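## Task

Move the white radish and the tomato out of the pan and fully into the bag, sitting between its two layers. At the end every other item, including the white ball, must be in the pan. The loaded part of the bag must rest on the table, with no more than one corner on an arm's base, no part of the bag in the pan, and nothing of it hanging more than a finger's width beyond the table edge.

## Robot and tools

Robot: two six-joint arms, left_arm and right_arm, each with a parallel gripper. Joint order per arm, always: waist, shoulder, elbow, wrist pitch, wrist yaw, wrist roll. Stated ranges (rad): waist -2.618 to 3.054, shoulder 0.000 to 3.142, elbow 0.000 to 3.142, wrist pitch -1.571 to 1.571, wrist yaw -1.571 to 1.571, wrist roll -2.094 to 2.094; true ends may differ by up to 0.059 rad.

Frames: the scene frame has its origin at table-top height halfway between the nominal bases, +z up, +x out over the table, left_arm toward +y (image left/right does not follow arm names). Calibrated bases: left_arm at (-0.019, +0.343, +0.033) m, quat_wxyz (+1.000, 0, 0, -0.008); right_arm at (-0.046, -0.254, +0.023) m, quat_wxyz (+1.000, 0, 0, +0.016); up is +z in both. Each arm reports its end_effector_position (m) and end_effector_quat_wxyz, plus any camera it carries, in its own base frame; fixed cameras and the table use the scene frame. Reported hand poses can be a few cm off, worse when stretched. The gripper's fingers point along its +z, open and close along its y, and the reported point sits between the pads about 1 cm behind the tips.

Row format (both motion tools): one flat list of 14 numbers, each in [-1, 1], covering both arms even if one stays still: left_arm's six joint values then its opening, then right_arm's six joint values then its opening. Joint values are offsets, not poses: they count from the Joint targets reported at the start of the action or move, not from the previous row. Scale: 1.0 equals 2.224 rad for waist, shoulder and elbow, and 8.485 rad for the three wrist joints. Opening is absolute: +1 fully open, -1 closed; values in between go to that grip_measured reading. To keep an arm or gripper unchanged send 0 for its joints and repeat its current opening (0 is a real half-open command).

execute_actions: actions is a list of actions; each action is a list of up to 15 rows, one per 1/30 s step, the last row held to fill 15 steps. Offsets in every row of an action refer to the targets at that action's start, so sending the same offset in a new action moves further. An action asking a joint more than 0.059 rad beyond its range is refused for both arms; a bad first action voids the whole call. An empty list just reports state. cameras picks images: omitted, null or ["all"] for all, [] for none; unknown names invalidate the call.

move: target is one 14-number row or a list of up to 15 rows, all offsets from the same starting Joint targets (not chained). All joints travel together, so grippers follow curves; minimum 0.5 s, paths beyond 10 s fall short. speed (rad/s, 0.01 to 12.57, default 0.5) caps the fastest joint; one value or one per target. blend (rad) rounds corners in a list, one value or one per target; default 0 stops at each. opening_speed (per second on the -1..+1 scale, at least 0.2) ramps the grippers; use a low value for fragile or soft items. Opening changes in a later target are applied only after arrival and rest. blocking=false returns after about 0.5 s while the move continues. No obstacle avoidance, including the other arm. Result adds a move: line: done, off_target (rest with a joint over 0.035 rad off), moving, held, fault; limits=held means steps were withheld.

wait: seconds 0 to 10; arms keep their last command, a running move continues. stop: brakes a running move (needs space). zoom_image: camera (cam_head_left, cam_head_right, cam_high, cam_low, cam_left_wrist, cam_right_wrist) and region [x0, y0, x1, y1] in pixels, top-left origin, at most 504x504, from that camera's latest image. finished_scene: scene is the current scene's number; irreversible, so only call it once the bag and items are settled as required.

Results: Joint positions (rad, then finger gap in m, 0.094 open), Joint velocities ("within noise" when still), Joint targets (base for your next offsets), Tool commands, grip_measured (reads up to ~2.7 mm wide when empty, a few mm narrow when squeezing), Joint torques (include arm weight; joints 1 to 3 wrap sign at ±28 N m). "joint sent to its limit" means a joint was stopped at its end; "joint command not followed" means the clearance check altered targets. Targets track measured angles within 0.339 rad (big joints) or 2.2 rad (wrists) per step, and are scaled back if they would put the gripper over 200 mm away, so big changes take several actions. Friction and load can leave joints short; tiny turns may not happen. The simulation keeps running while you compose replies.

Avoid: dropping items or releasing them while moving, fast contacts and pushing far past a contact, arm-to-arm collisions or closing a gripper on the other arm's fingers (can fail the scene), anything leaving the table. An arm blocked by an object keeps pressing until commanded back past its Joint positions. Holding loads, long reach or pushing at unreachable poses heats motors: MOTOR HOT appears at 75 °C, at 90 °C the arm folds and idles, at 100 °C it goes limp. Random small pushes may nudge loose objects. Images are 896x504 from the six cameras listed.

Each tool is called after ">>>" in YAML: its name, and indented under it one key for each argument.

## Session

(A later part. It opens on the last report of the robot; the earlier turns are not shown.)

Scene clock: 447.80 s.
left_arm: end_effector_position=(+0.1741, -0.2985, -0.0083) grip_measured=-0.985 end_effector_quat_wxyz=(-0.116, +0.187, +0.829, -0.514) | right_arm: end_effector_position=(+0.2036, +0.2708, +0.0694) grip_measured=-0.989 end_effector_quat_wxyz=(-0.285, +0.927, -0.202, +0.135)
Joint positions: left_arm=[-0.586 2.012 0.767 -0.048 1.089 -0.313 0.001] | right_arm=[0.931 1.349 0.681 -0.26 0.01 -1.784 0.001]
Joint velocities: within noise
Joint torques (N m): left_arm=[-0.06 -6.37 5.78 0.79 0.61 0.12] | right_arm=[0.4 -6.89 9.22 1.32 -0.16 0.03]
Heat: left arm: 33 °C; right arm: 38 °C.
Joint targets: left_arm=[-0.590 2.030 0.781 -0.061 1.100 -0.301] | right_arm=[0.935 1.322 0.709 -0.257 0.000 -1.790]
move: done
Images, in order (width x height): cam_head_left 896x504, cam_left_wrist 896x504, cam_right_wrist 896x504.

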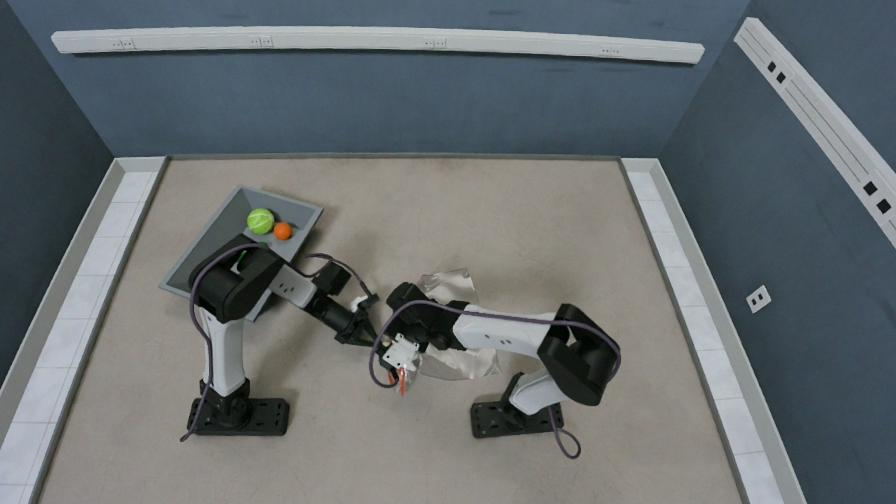

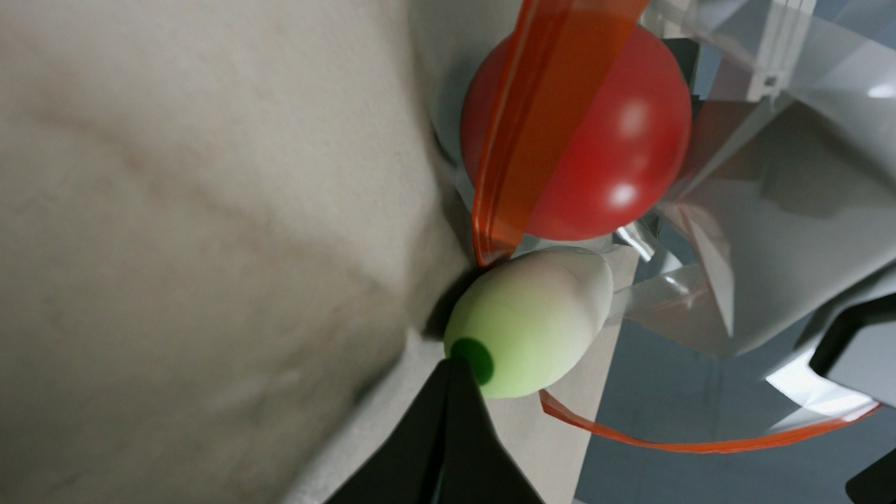

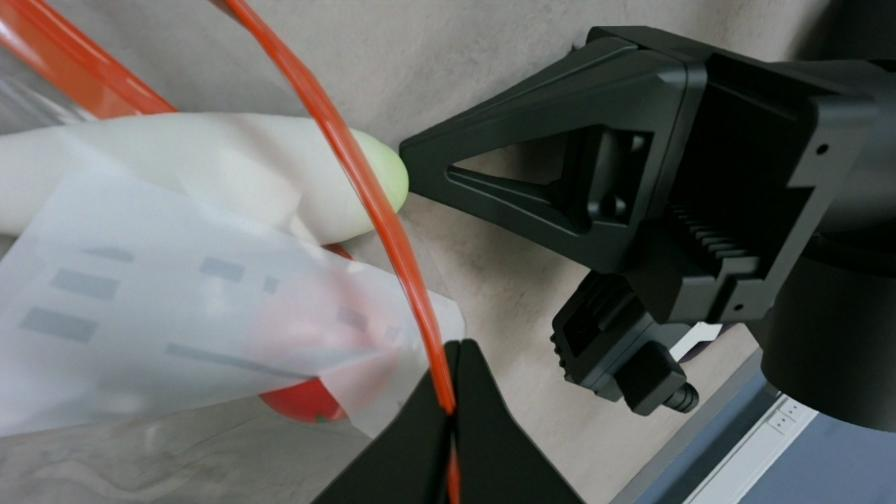

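>>> zoom_image:
  camera: "cam_left_wrist"
  region: [392, 0, 896, 504]

>>> zoom_image:
  camera: "cam_right_wrist"
  region: [0, 0, 504, 504]

>>> wait:
  seconds: 0.1

>>> zoom_image:
  camera: "cam_low"
  region: [200, 0, 704, 504]

Scaled by 1.000.

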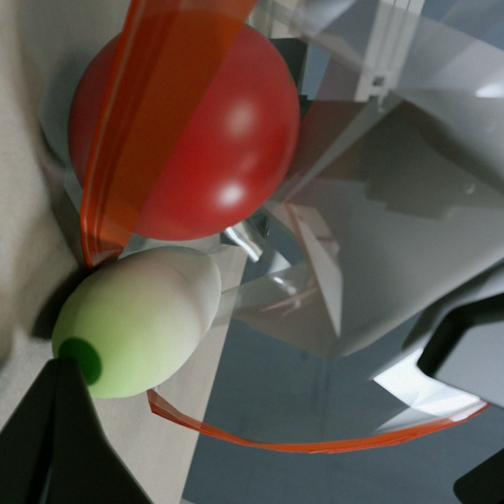

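Scaled by 1.000.

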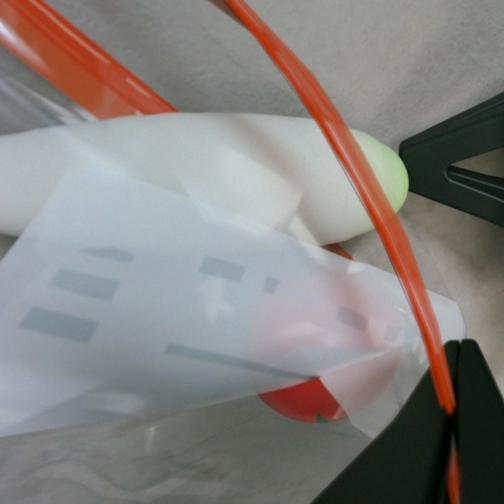

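Scene clock: 448.50 s.
left_arm: end_effector_position=(+0.1740, -0.2984, -0.0083) grip_measured=-0.985 end_effector_quat_wxyz=(-0.116, +0.186, +0.829, -0.514) | right_arm: end_effector_position=(+0.2035, +0.2708, +0.0694) grip_measured=-0.989 end_effector_quat_wxyz=(-0.285, +0.927, -0.202, +0.135)
Joint positions: left_arm=[-0.586 2.012 0.767 -0.048 1.089 -0.313 0.001] | right_arm=[0.931 1.349 0.681 -0.26 0.01 -1.784 0.001]
Joint velocities: within noise
Joint torques (N m): left_arm=[-0.08 -6.34 5.76 0.8 0.61 0.12] | right_arm=[0.4 -6.9 9.25 1.31 -0.17 0.02]
Heat: left arm: 33 °C; right arm: 38 °C.
Joint targets: left_arm=[-0.590 2.030 0.781 -0.061 1.100 -0.301] | right_arm=[0.935 1.322 0.709 -0.257 0.000 -1.790]
Tool commands: left_gripper/opening=-1.0 right_gripper/opening=-1.0
wait: 0.10 s; at rest from the start

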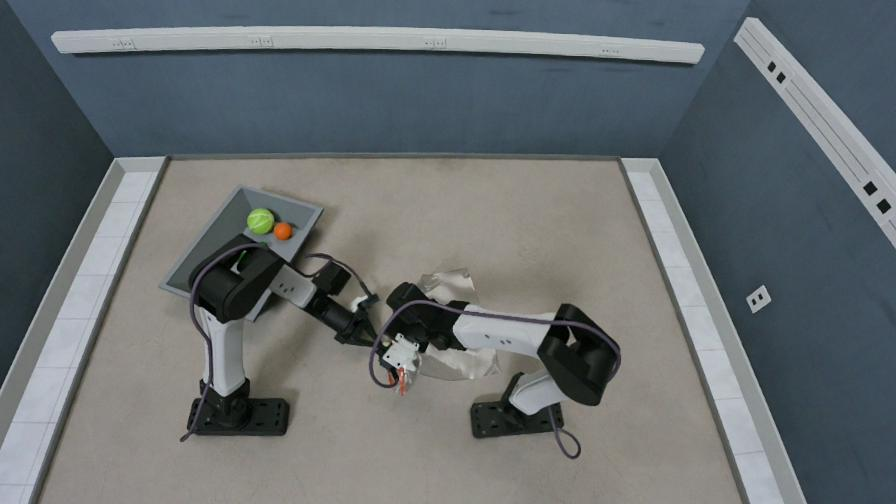

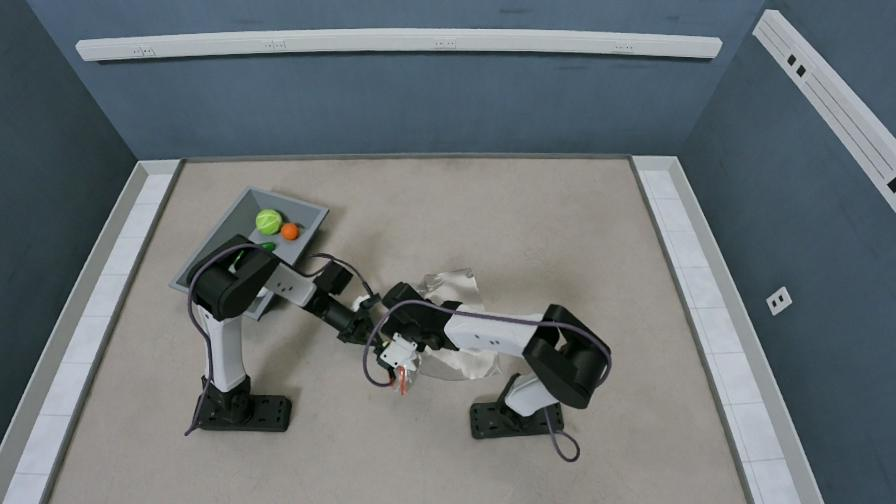

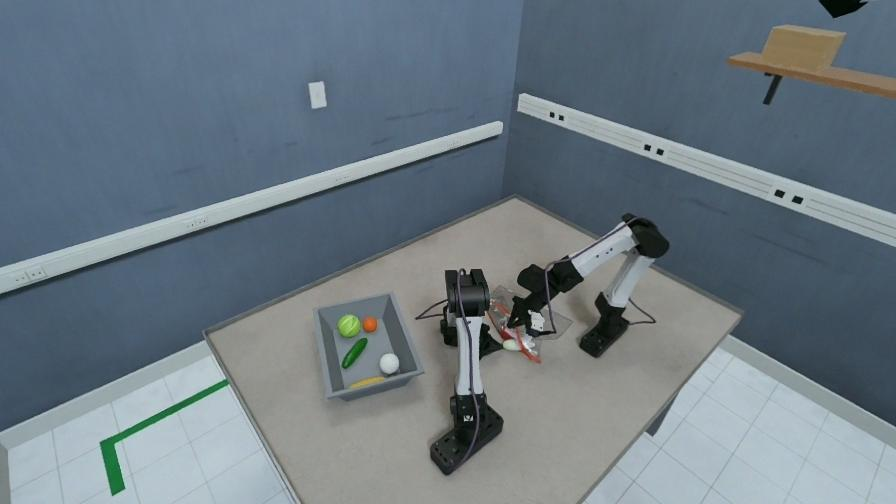

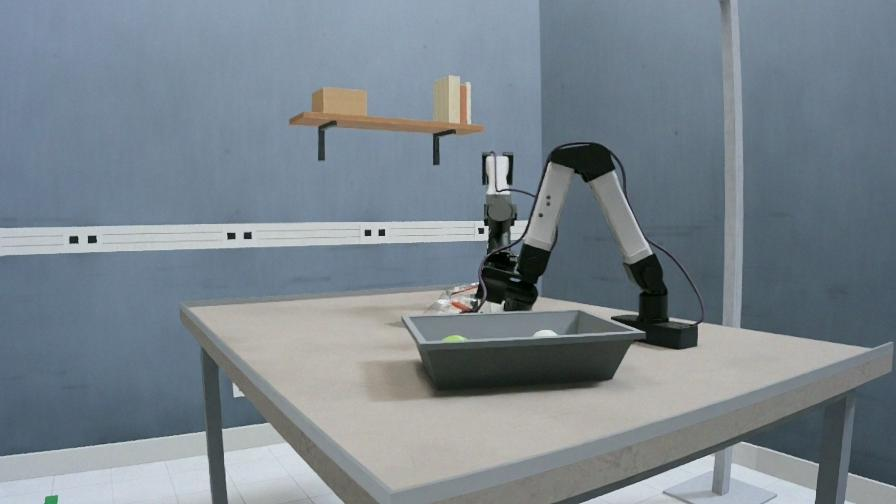

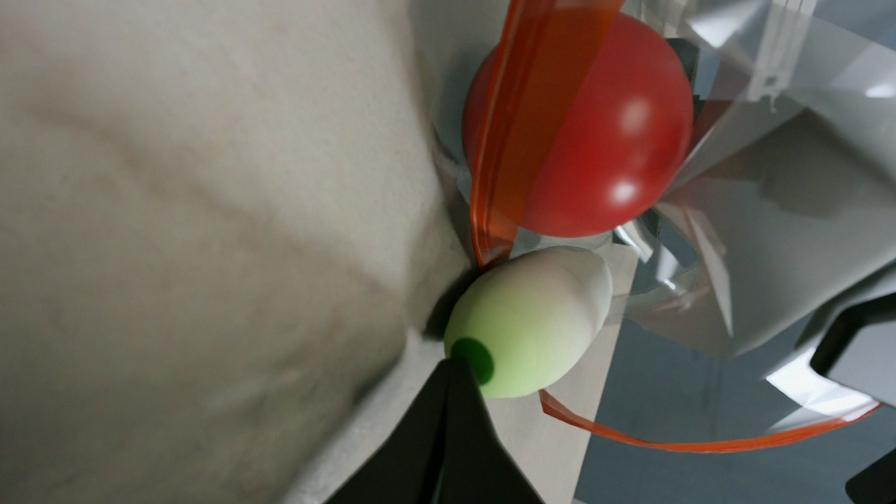

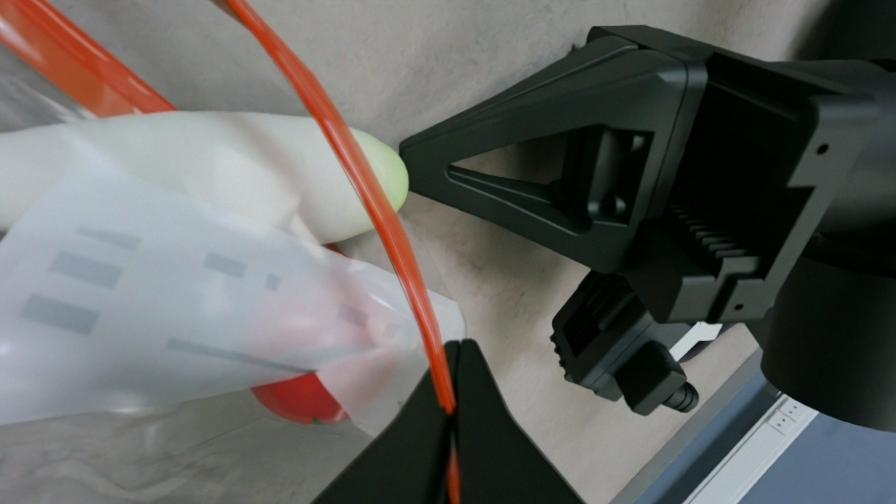

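Scaled by 1.000.

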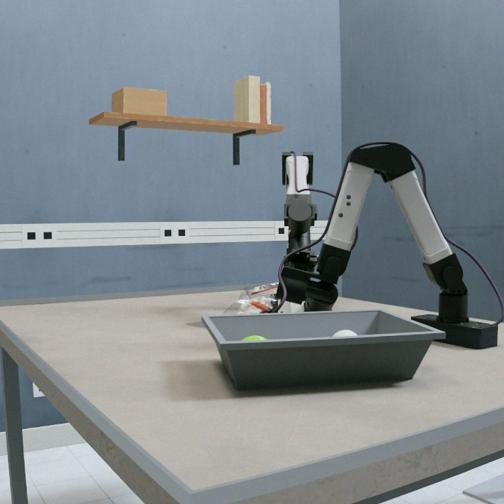

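>>> move:
  target: [-0.0409,0.0259,0.0378,-0.002,0,0,-1,0,0,0,0,0,0,-1]
  speed: 0.25
  cameras: ["cam_right_wrist","cam_left_wrist"]

Scene clock: 450.23 s.
left_arm: end_effector_position=(+0.1623, -0.3258, -0.0110) grip_measured=-0.985 end_effector_quat_wxyz=(-0.136, +0.226, +0.819, -0.510) | right_arm: end_effector_position=(+0.2034, +0.2707, +0.0693) grip_measured=-0.989 end_effector_quat_wxyz=(-0.285, +0.927, -0.202, +0.135)
Joint positions: left_arm=[-0.677 2.068 0.85 -0.065 1.089 -0.313 0.001] | right_arm=[0.931 1.349 0.681 -0.261 0.01 -1.785 0.001]
Joint velocities: within noise
Joint torques (N m): left_arm=[-0.16 -6.91 5.98 0.85 0.61 0.12] | right_arm=[0.39 -6.89 9.24 1.32 -0.17 0.03]
Heat: left arm: 33 °C; right arm: 38 °C.
Joint targets: left_arm=[-0.681 2.088 0.865 -0.078 1.100 -0.301] | right_arm=[0.935 1.322 0.709 -0.257 0.000 -1.790]
move: done
Images, in order (width x height): cam_left_wrist 896x504, cam_right_wrist 896x504.

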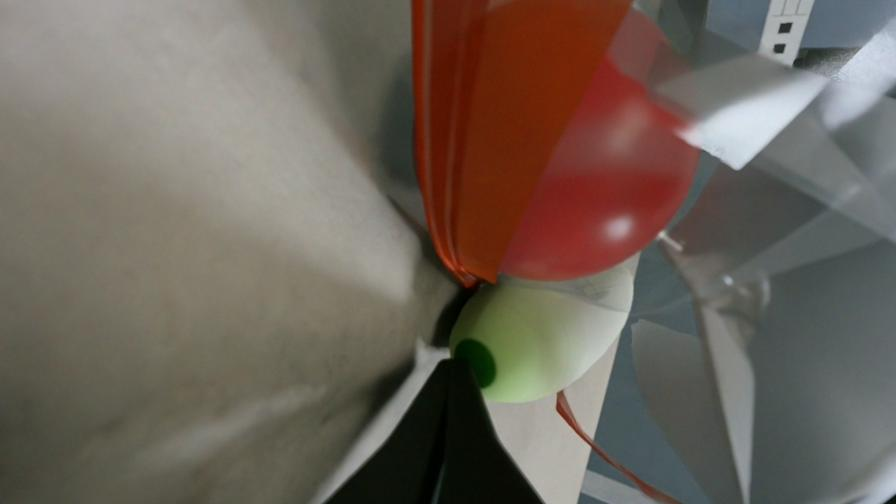

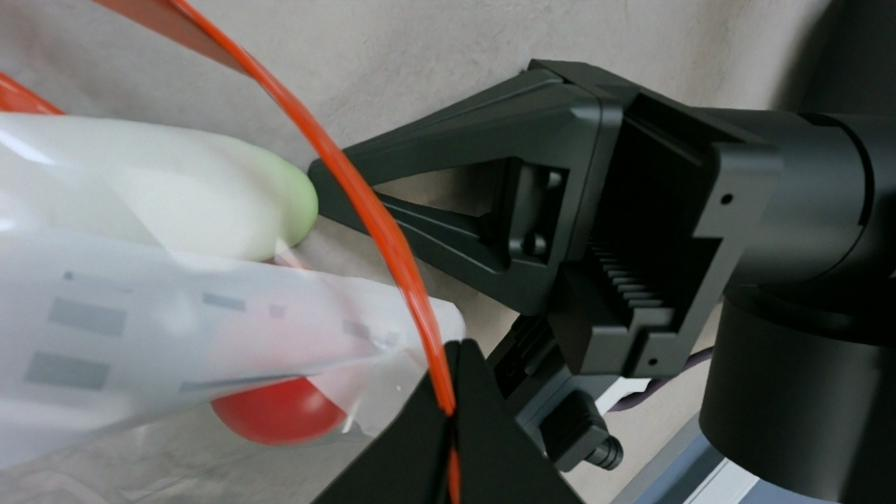

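>>> move:
  target:
    - [0.1115,-0.0542,-0.0886,0.0079,0,0,-1,0,0,0,0,0,0,-1]
    - [0.112,-0.18,0.0,0.0,0,0,-1,0,0,0,0,0,0,-1]
  speed: 0.5

Scene clock: 454.43 s.
left_arm: end_effector_position=(+0.2568, -0.2887, +0.1132) grip_measured=-0.985 end_effector_quat_wxyz=(+0.077, +0.220, +0.793, -0.563) | right_arm: end_effector_position=(+0.2034, +0.2707, +0.0693) grip_measured=-0.989 end_effector_quat_wxyz=(-0.285, +0.927, -0.202, +0.135)
Joint positions: left_arm=[-0.435 1.698 0.855 -0.063 1.105 -0.313 0.001] | right_arm=[0.931 1.349 0.681 -0.261 0.01 -1.785 0.001]
Joint velocities: within noise
Joint torques (N m): left_arm=[0.47 -8.05 7.83 1.37 0.38 0.11] | right_arm=[0.4 -6.89 9.24 1.32 -0.17 0.04]
Heat: left arm: 33 °C; right arm: 38 °C.
Joint targets: left_arm=[-0.432 1.687 0.865 -0.078 1.099 -0.301] | right_arm=[0.935 1.322 0.709 -0.257 0.000 -1.790]
move: done

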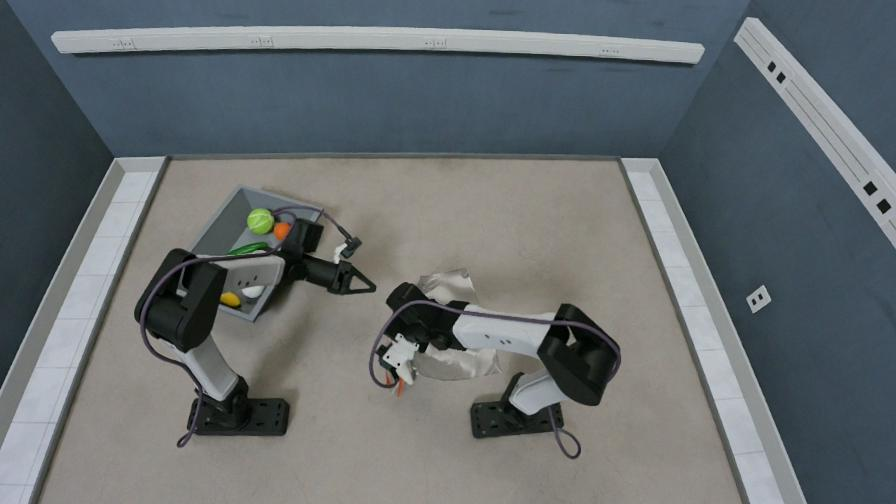

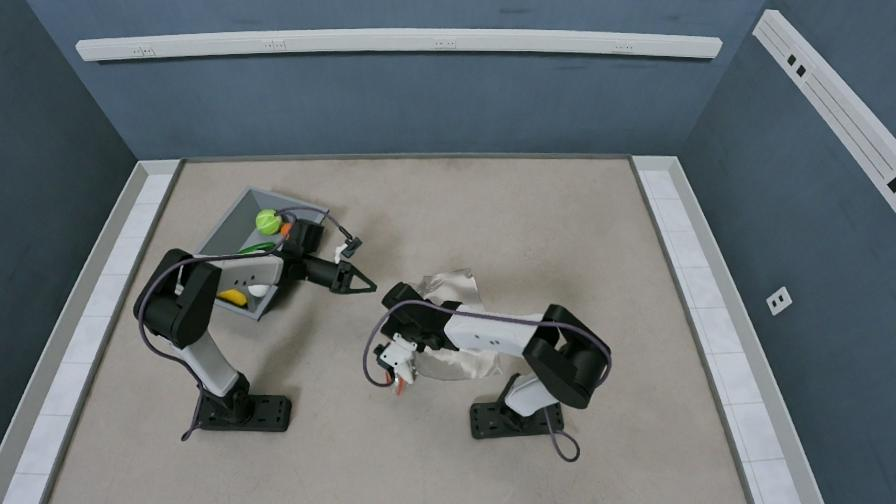

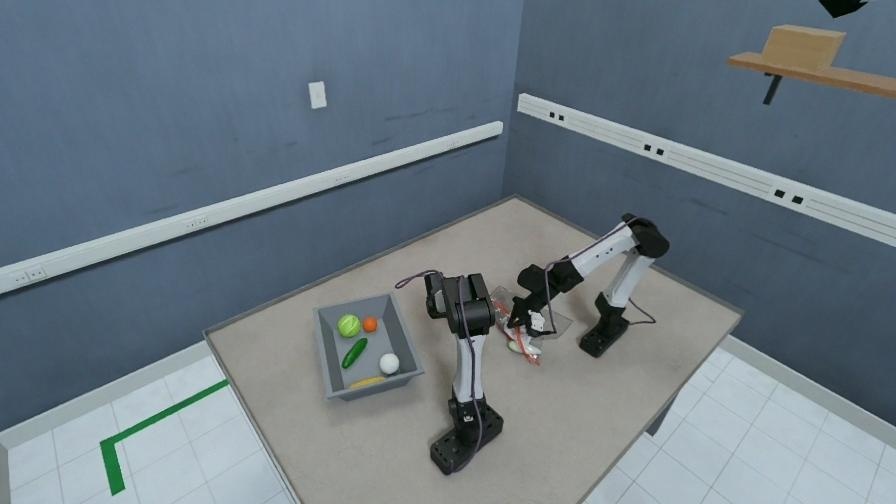

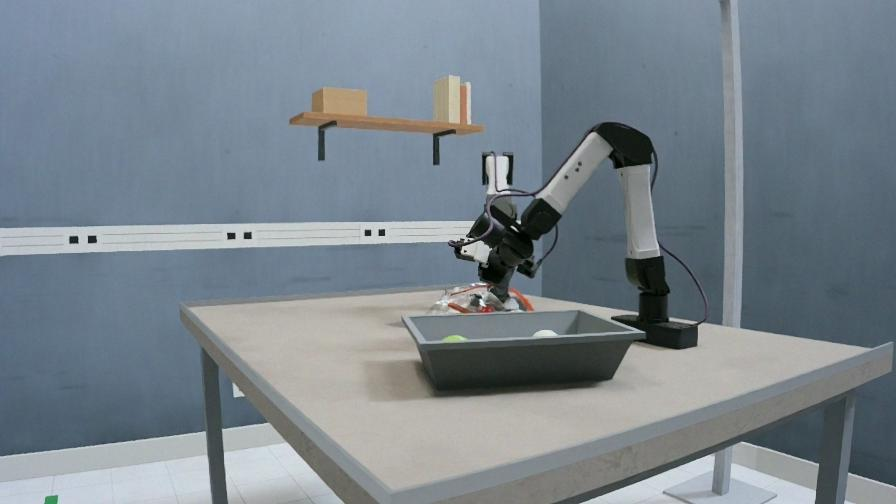

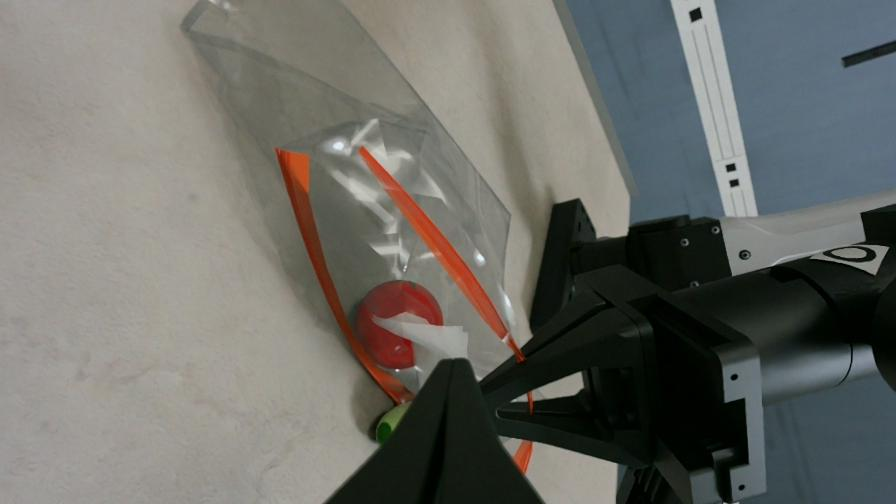

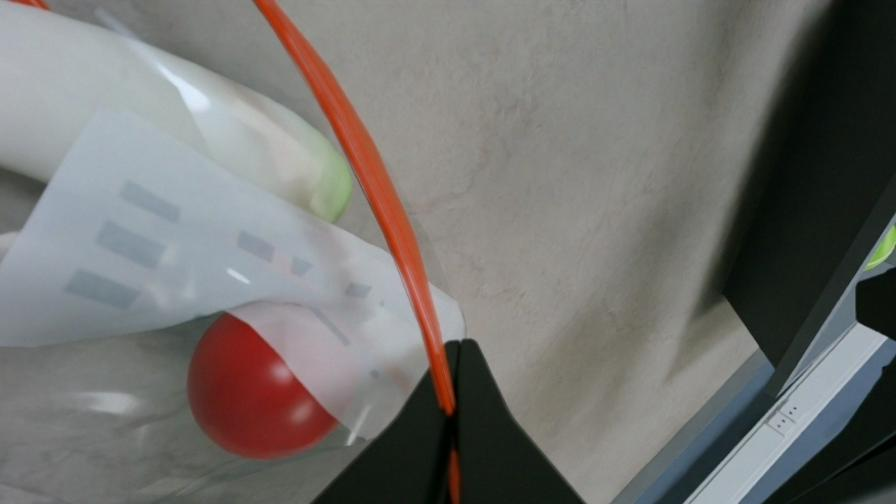

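>>> zoom_image:
  camera: "cam_left_wrist"
  region: [200, 120, 480, 480]

>>> zoom_image:
  camera: "cam_high"
  region: [470, 270, 590, 380]

>>> zoom_image:
  camera: "cam_low"
  region: [400, 250, 580, 350]

Scaled by 1.400 from the camera's 896x504 image, which has a finer 1280x720 frame.

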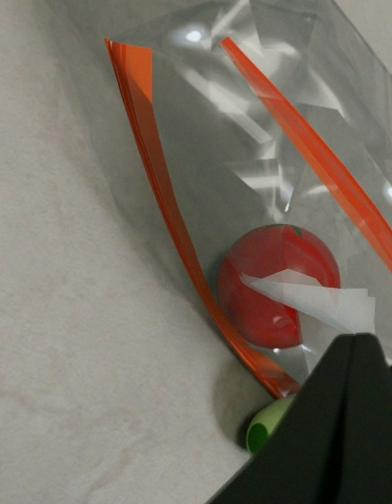

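Scaled by 4.200 from the camera's 896x504 image, which has a finer 1280x720 frame.

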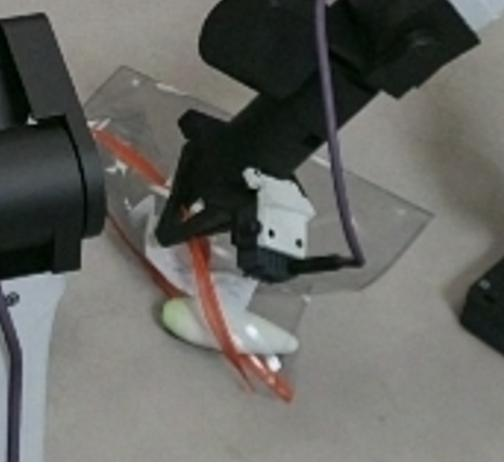

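Scaled by 2.800 from the camera's 896x504 image, which has a finer 1280x720 frame.

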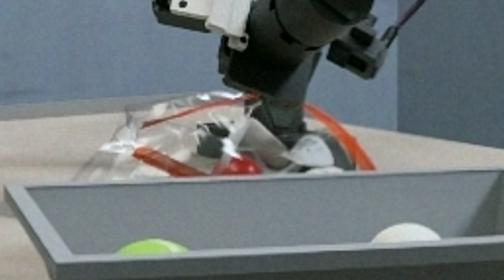

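>>> move:
  target: [-0.0746,0.0614,-0.2928,0.1164,-0.0352,0.0996,0.2,0,0,0,0,0,0,-1]
  speed: 0.6

Scene clock: 459.73 s.
left_arm: end_effector_position=(+0.1669, -0.2634, +0.0019) grip_measured=+0.198 end_effector_quat_wxyz=(+0.380, +0.586, +0.612, -0.372) | right_arm: end_effector_position=(+0.2034, +0.2707, +0.0693) grip_measured=-0.989 end_effector_quat_wxyz=(-0.285, +0.927, -0.202, +0.135)
Joint positions: left_arm=[-0.592 1.812 0.219 0.903 0.819 0.531 0.056] | right_arm=[0.931 1.349 0.681 -0.261 0.01 -1.785 0.001]
Joint velocities: within noise
Joint torques (N m): left_arm=[-0.23 -4.03 2.56 1.9 0.15 0.05] | right_arm=[0.39 -6.89 9.24 1.31 -0.16 0.03]
Heat: left arm: 33 °C; right arm: 38 °C.
Joint targets: left_arm=[-0.598 1.824 0.214 0.909 0.801 0.544] | right_arm=[0.935 1.322 0.709 -0.257 0.000 -1.790]
move: done

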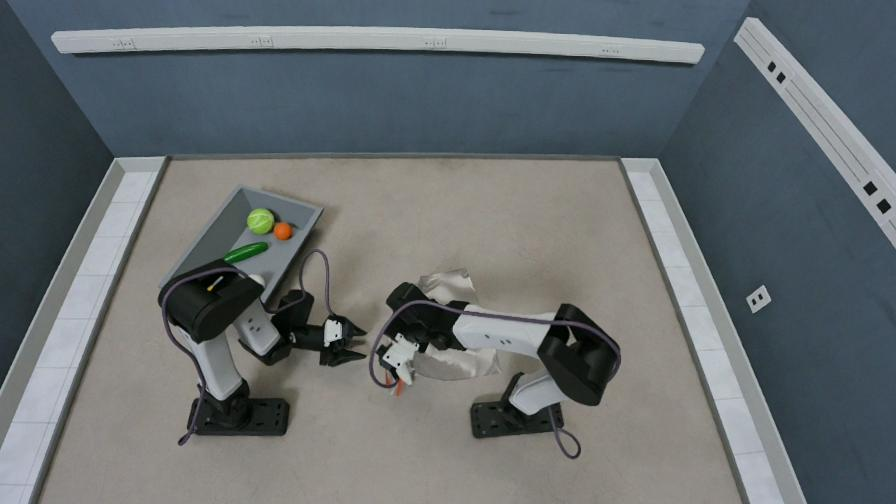

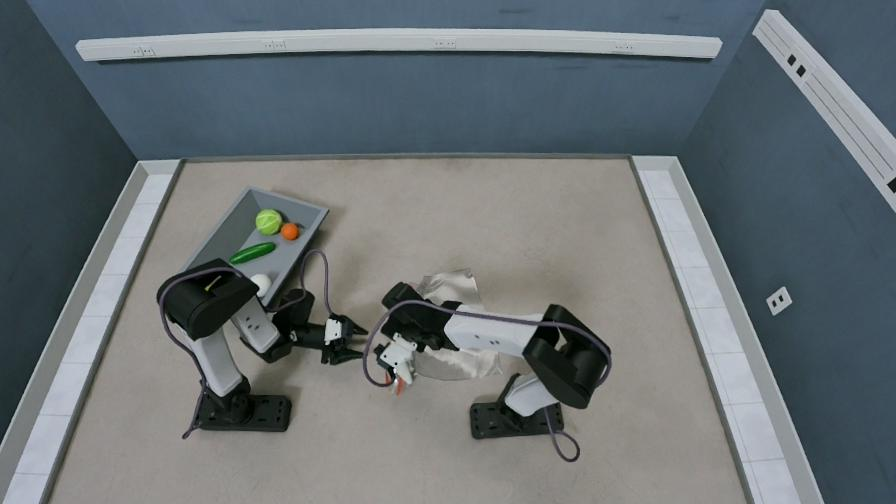

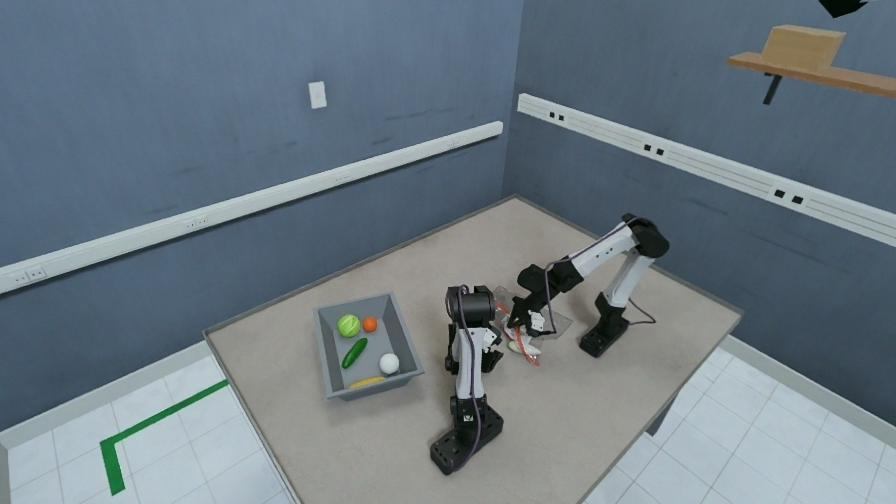

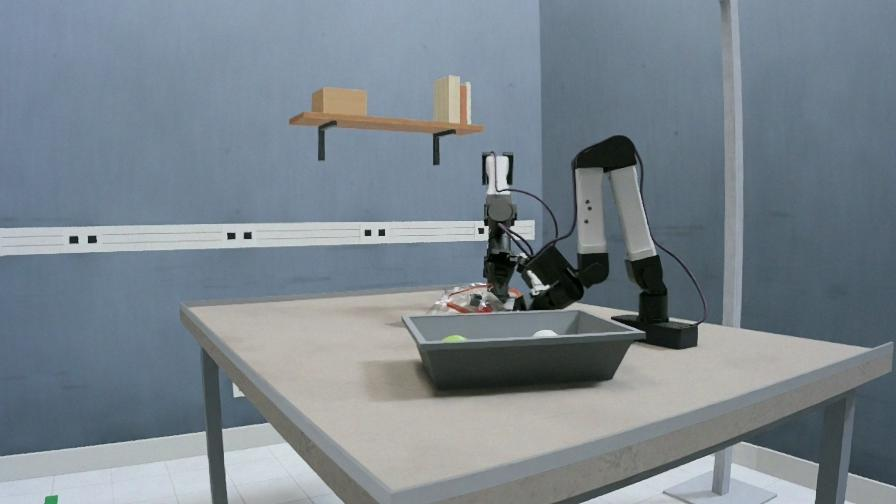

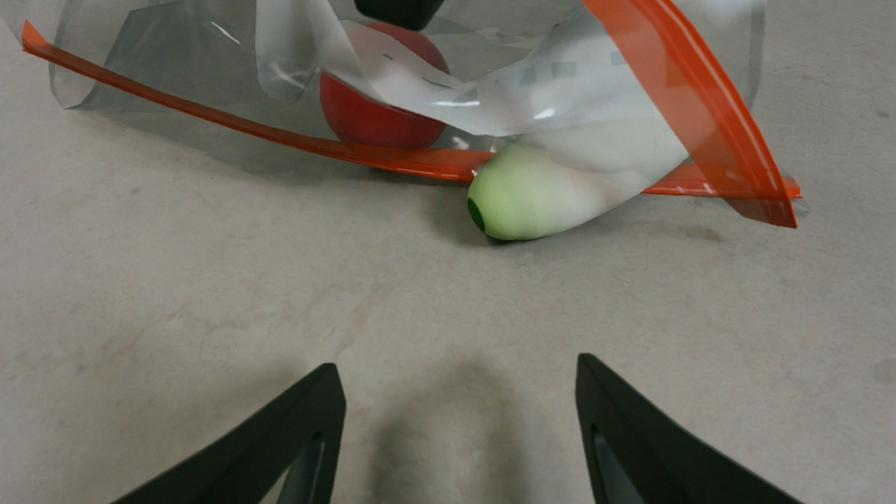

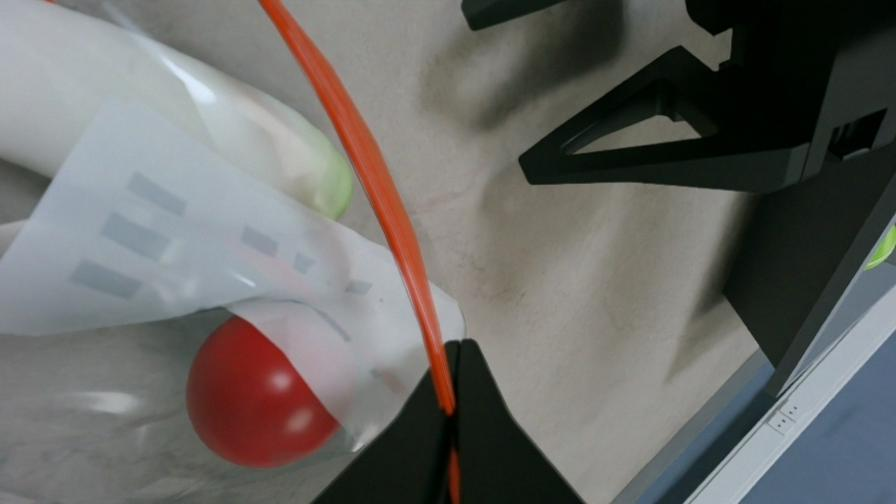

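>>> move:
  target: [-0.0198,0.1205,0.1179,0.0008,0.0352,0.0118,0.35,0,0,0,0,0,0,-1]
  speed: 0.5
  cameras: ["cam_left_wrist","cam_right_wrist"]

Scene clock: 462.20 s.
left_arm: end_effector_position=(+0.1644, -0.3099, -0.0020) grip_measured=+0.348 end_effector_quat_wxyz=(+0.361, +0.635, +0.497, -0.468) | right_arm: end_effector_position=(+0.2034, +0.2707, +0.0693) grip_measured=-0.989 end_effector_quat_wxyz=(-0.285, +0.927, -0.202, +0.135)
Joint positions: left_arm=[-0.635 2.076 0.466 0.91 1.084 0.632 0.063] | right_arm=[0.931 1.349 0.681 -0.261 0.01 -1.785 0.001]
Joint velocities: within noise
Joint torques (N m): left_arm=[-0.27 -5.71 3.79 1.78 0.5 0.05] | right_arm=[0.4 -6.86 9.24 1.32 -0.16 0.03]
Heat: left arm: 33 °C; right arm: 38 °C.
Joint targets: left_arm=[-0.641 2.092 0.476 0.916 1.100 0.644] | right_arm=[0.935 1.322 0.709 -0.257 0.000 -1.790]
move: done
Images, in order (width x height): cam_left_wrist 896x504, cam_right_wrist 896x504.

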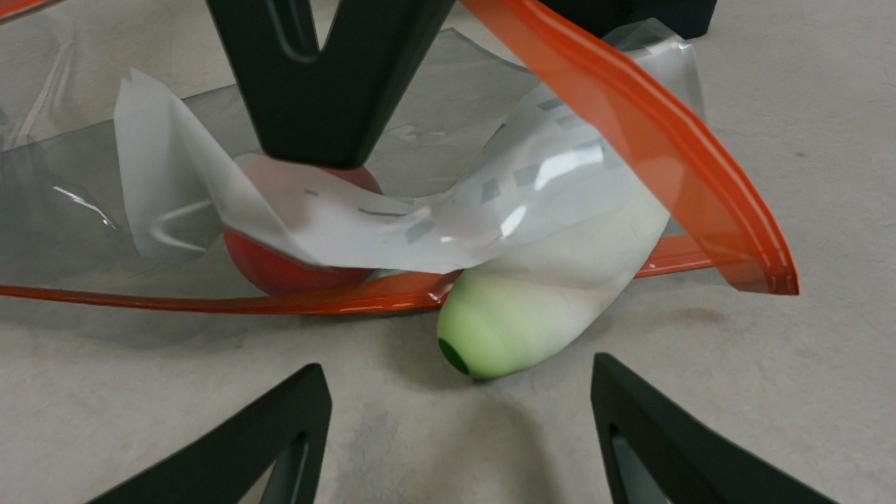

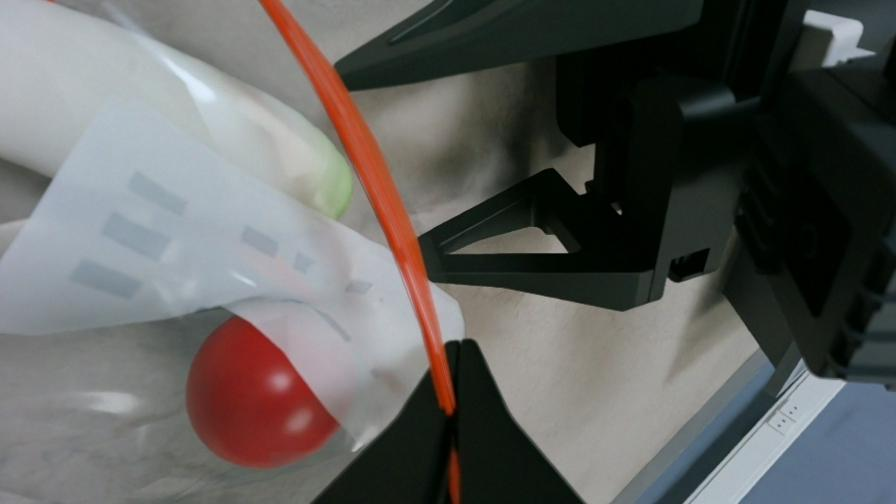

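>>> move:
  target: [-0.0535,0.0337,0.0683,-0.0091,0,0,0.35,0,0,0,0,0,0,-1]
  speed: 0.3
  cameras: ["cam_left_wrist","cam_right_wrist"]

Scene clock: 463.53 s.
left_arm: end_effector_position=(+0.1525, -0.3535, -0.0041) grip_measured=+0.348 end_effector_quat_wxyz=(+0.340, +0.666, +0.450, -0.489) | right_arm: end_effector_position=(+0.2034, +0.2707, +0.0693) grip_measured=-0.989 end_effector_quat_wxyz=(-0.285, +0.927, -0.202, +0.135)
Joint positions: left_arm=[-0.757 2.148 0.616 0.855 1.087 0.632 0.063] | right_arm=[0.931 1.349 0.681 -0.261 0.01 -1.785 0.001]
Joint velocities: within noise
Joint torques (N m): left_arm=[-0.08 -6.5 4.49 1.55 0.48 0.06] | right_arm=[0.4 -6.89 9.25 1.32 -0.16 0.03]
Heat: left arm: 33 °C; right arm: 38 °C.
Joint targets: left_arm=[-0.761 2.167 0.628 0.839 1.100 0.644] | right_arm=[0.935 1.322 0.709 -0.257 0.000 -1.790]
move: done
Images, in order (width x height): cam_left_wrist 896x504, cam_right_wrist 896x504.

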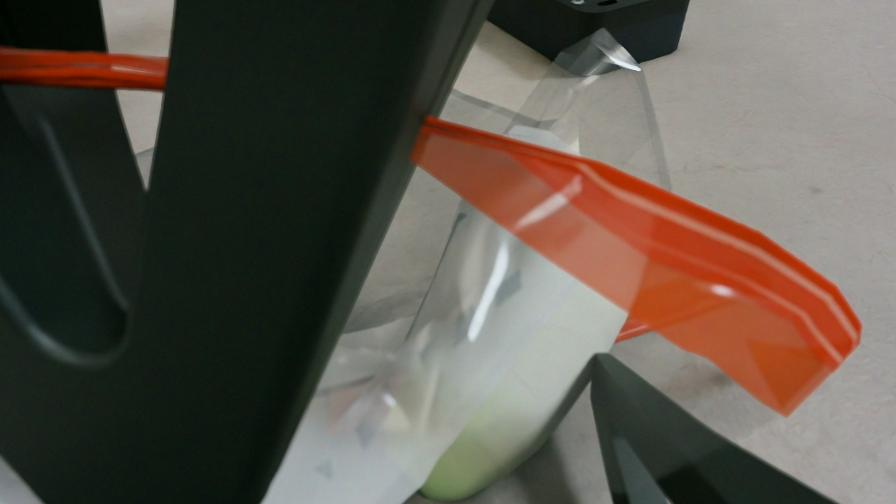

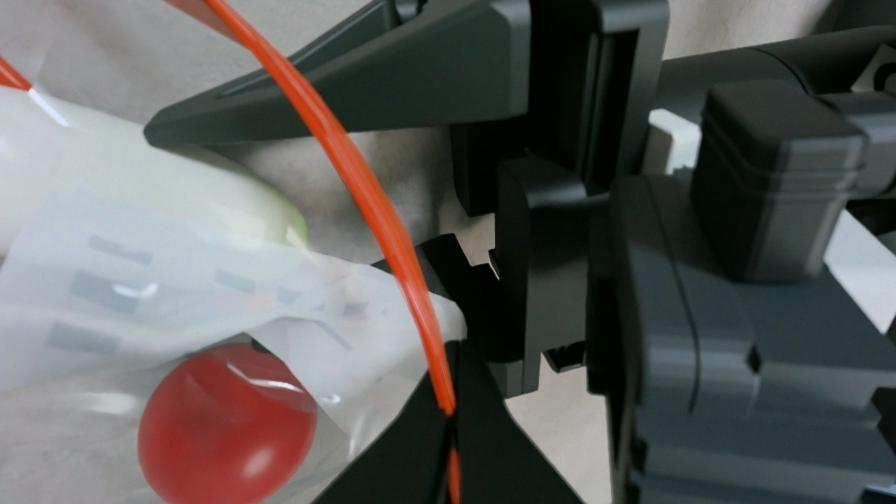

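>>> move:
  target: [0,0,0,0,0,0,-0.7,0,0,0,0,0,0,-1]
  opening_speed: 0.6
  cameras: ["cam_left_wrist","cam_right_wrist"]

Scene clock: 466.20 s.
left_arm: end_effector_position=(+0.1523, -0.3534, -0.0041) grip_measured=-0.639 end_effector_quat_wxyz=(+0.339, +0.666, +0.450, -0.489) | right_arm: end_effector_position=(+0.2032, +0.2707, +0.0691) grip_measured=-0.989 end_effector_quat_wxyz=(-0.285, +0.927, -0.202, +0.134)
Joint positions: left_arm=[-0.757 2.148 0.616 0.854 1.089 0.632 0.017] | right_arm=[0.931 1.349 0.681 -0.261 0.009 -1.785 0.001]
Joint velocities: within noise
Joint torques (N m): left_arm=[-0.09 -6.56 4.42 1.57 0.47 0.06] | right_arm=[0.42 -6.89 9.24 1.32 -0.16 0.03]
Heat: left arm: 33 °C; right arm: 38 °C.
Joint targets: left_arm=[-0.761 2.167 0.628 0.839 1.100 0.644] | right_arm=[0.935 1.322 0.709 -0.257 0.000 -1.790]
move: done
Images, in order (width x height): cam_left_wrist 896x504, cam_right_wrist 896x504.

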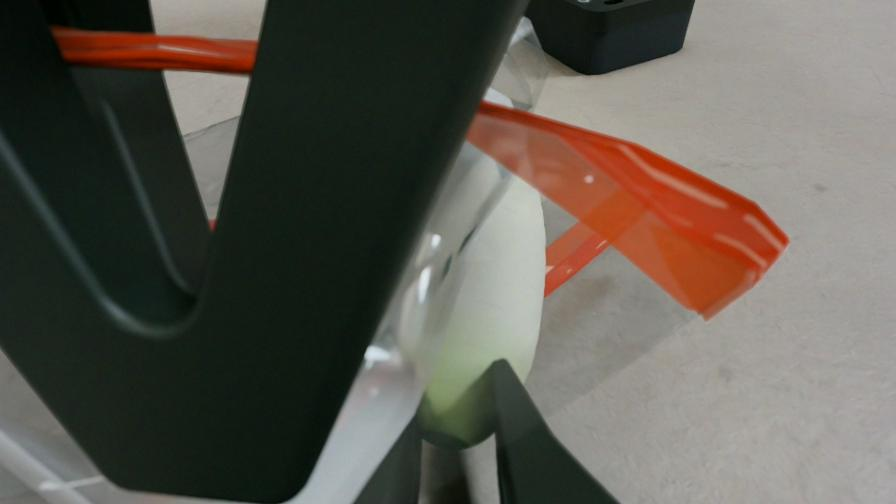

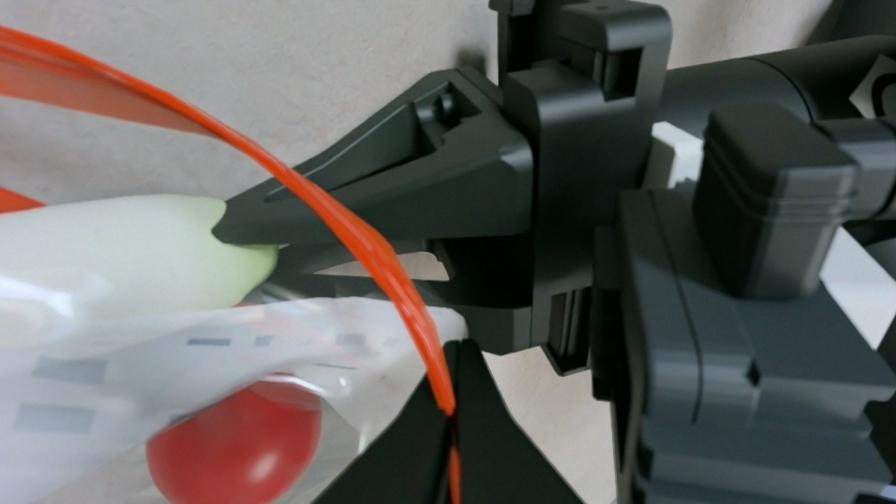

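>>> move:
  target:
    - [0,0,0,0,0,0,-0.15,0,0,0,0,0,0,-1]
    - [-0.0225,0.0101,0.031,-0.0055,0,0,-0.15,0,0,0,0,0,0,-1]
    - [-0.0225,0.0101,0.031,-0.0055,0,0,-0.6,0,0,0,0,0,0,-1]
  opening_speed: 1
  speed: 0.3
  cameras: ["cam_left_wrist","cam_right_wrist"]

Scene clock: 468.97 s.
left_arm: end_effector_position=(+0.1469, -0.3681, -0.0048) grip_measured=-0.375 end_effector_quat_wxyz=(+0.327, +0.674, +0.435, -0.499) | right_arm: end_effector_position=(+0.1988, +0.2647, +0.0639) grip_measured=-0.989 end_effector_quat_wxyz=(-0.269, +0.933, -0.201, +0.128)
Joint positions: left_arm=[-0.794 2.172 0.678 0.807 1.1 0.638 0.029] | right_arm=[0.931 1.349 0.681 -0.299 0.009 -1.789 0.001]
Joint velocities: within noise
Joint torques (N m): left_arm=[-1.02 -7.02 5.41 1.56 0.37 -0.01] | right_arm=[0.4 -6.78 9.18 1.64 -0.16 0.08]
Heat: left arm: 33 °C; right arm: 37 °C.
Joint targets: left_arm=[-0.811 2.189 0.697 0.792 1.099 0.644] | right_arm=[0.935 1.322 0.709 -0.257 0.000 -1.790]
move: off_target (right_arm); right_arm: the wrist pitch is farthest, 0.042 rad from its target
Images, in order (width x height): cam_left_wrist 896x504, cam_right_wrist 896x504.

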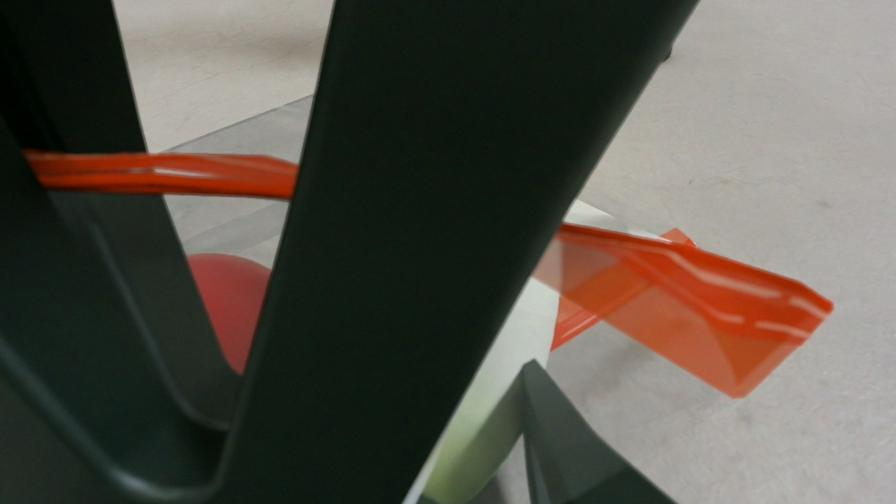

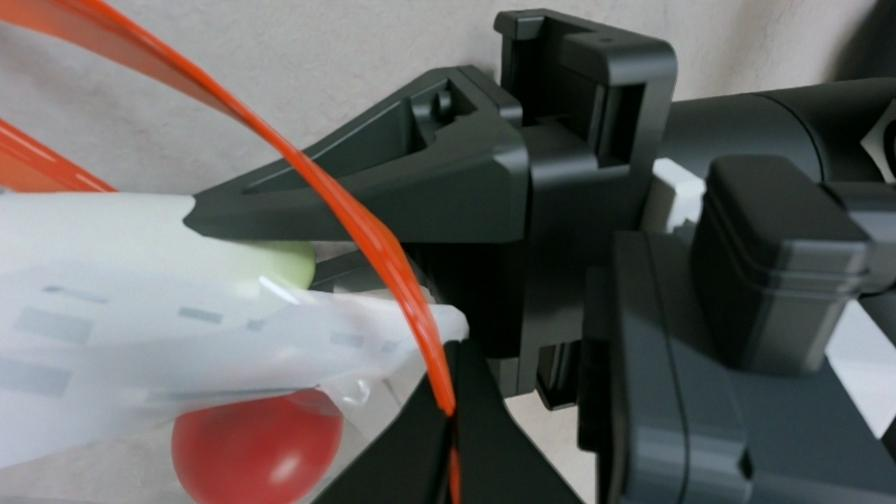

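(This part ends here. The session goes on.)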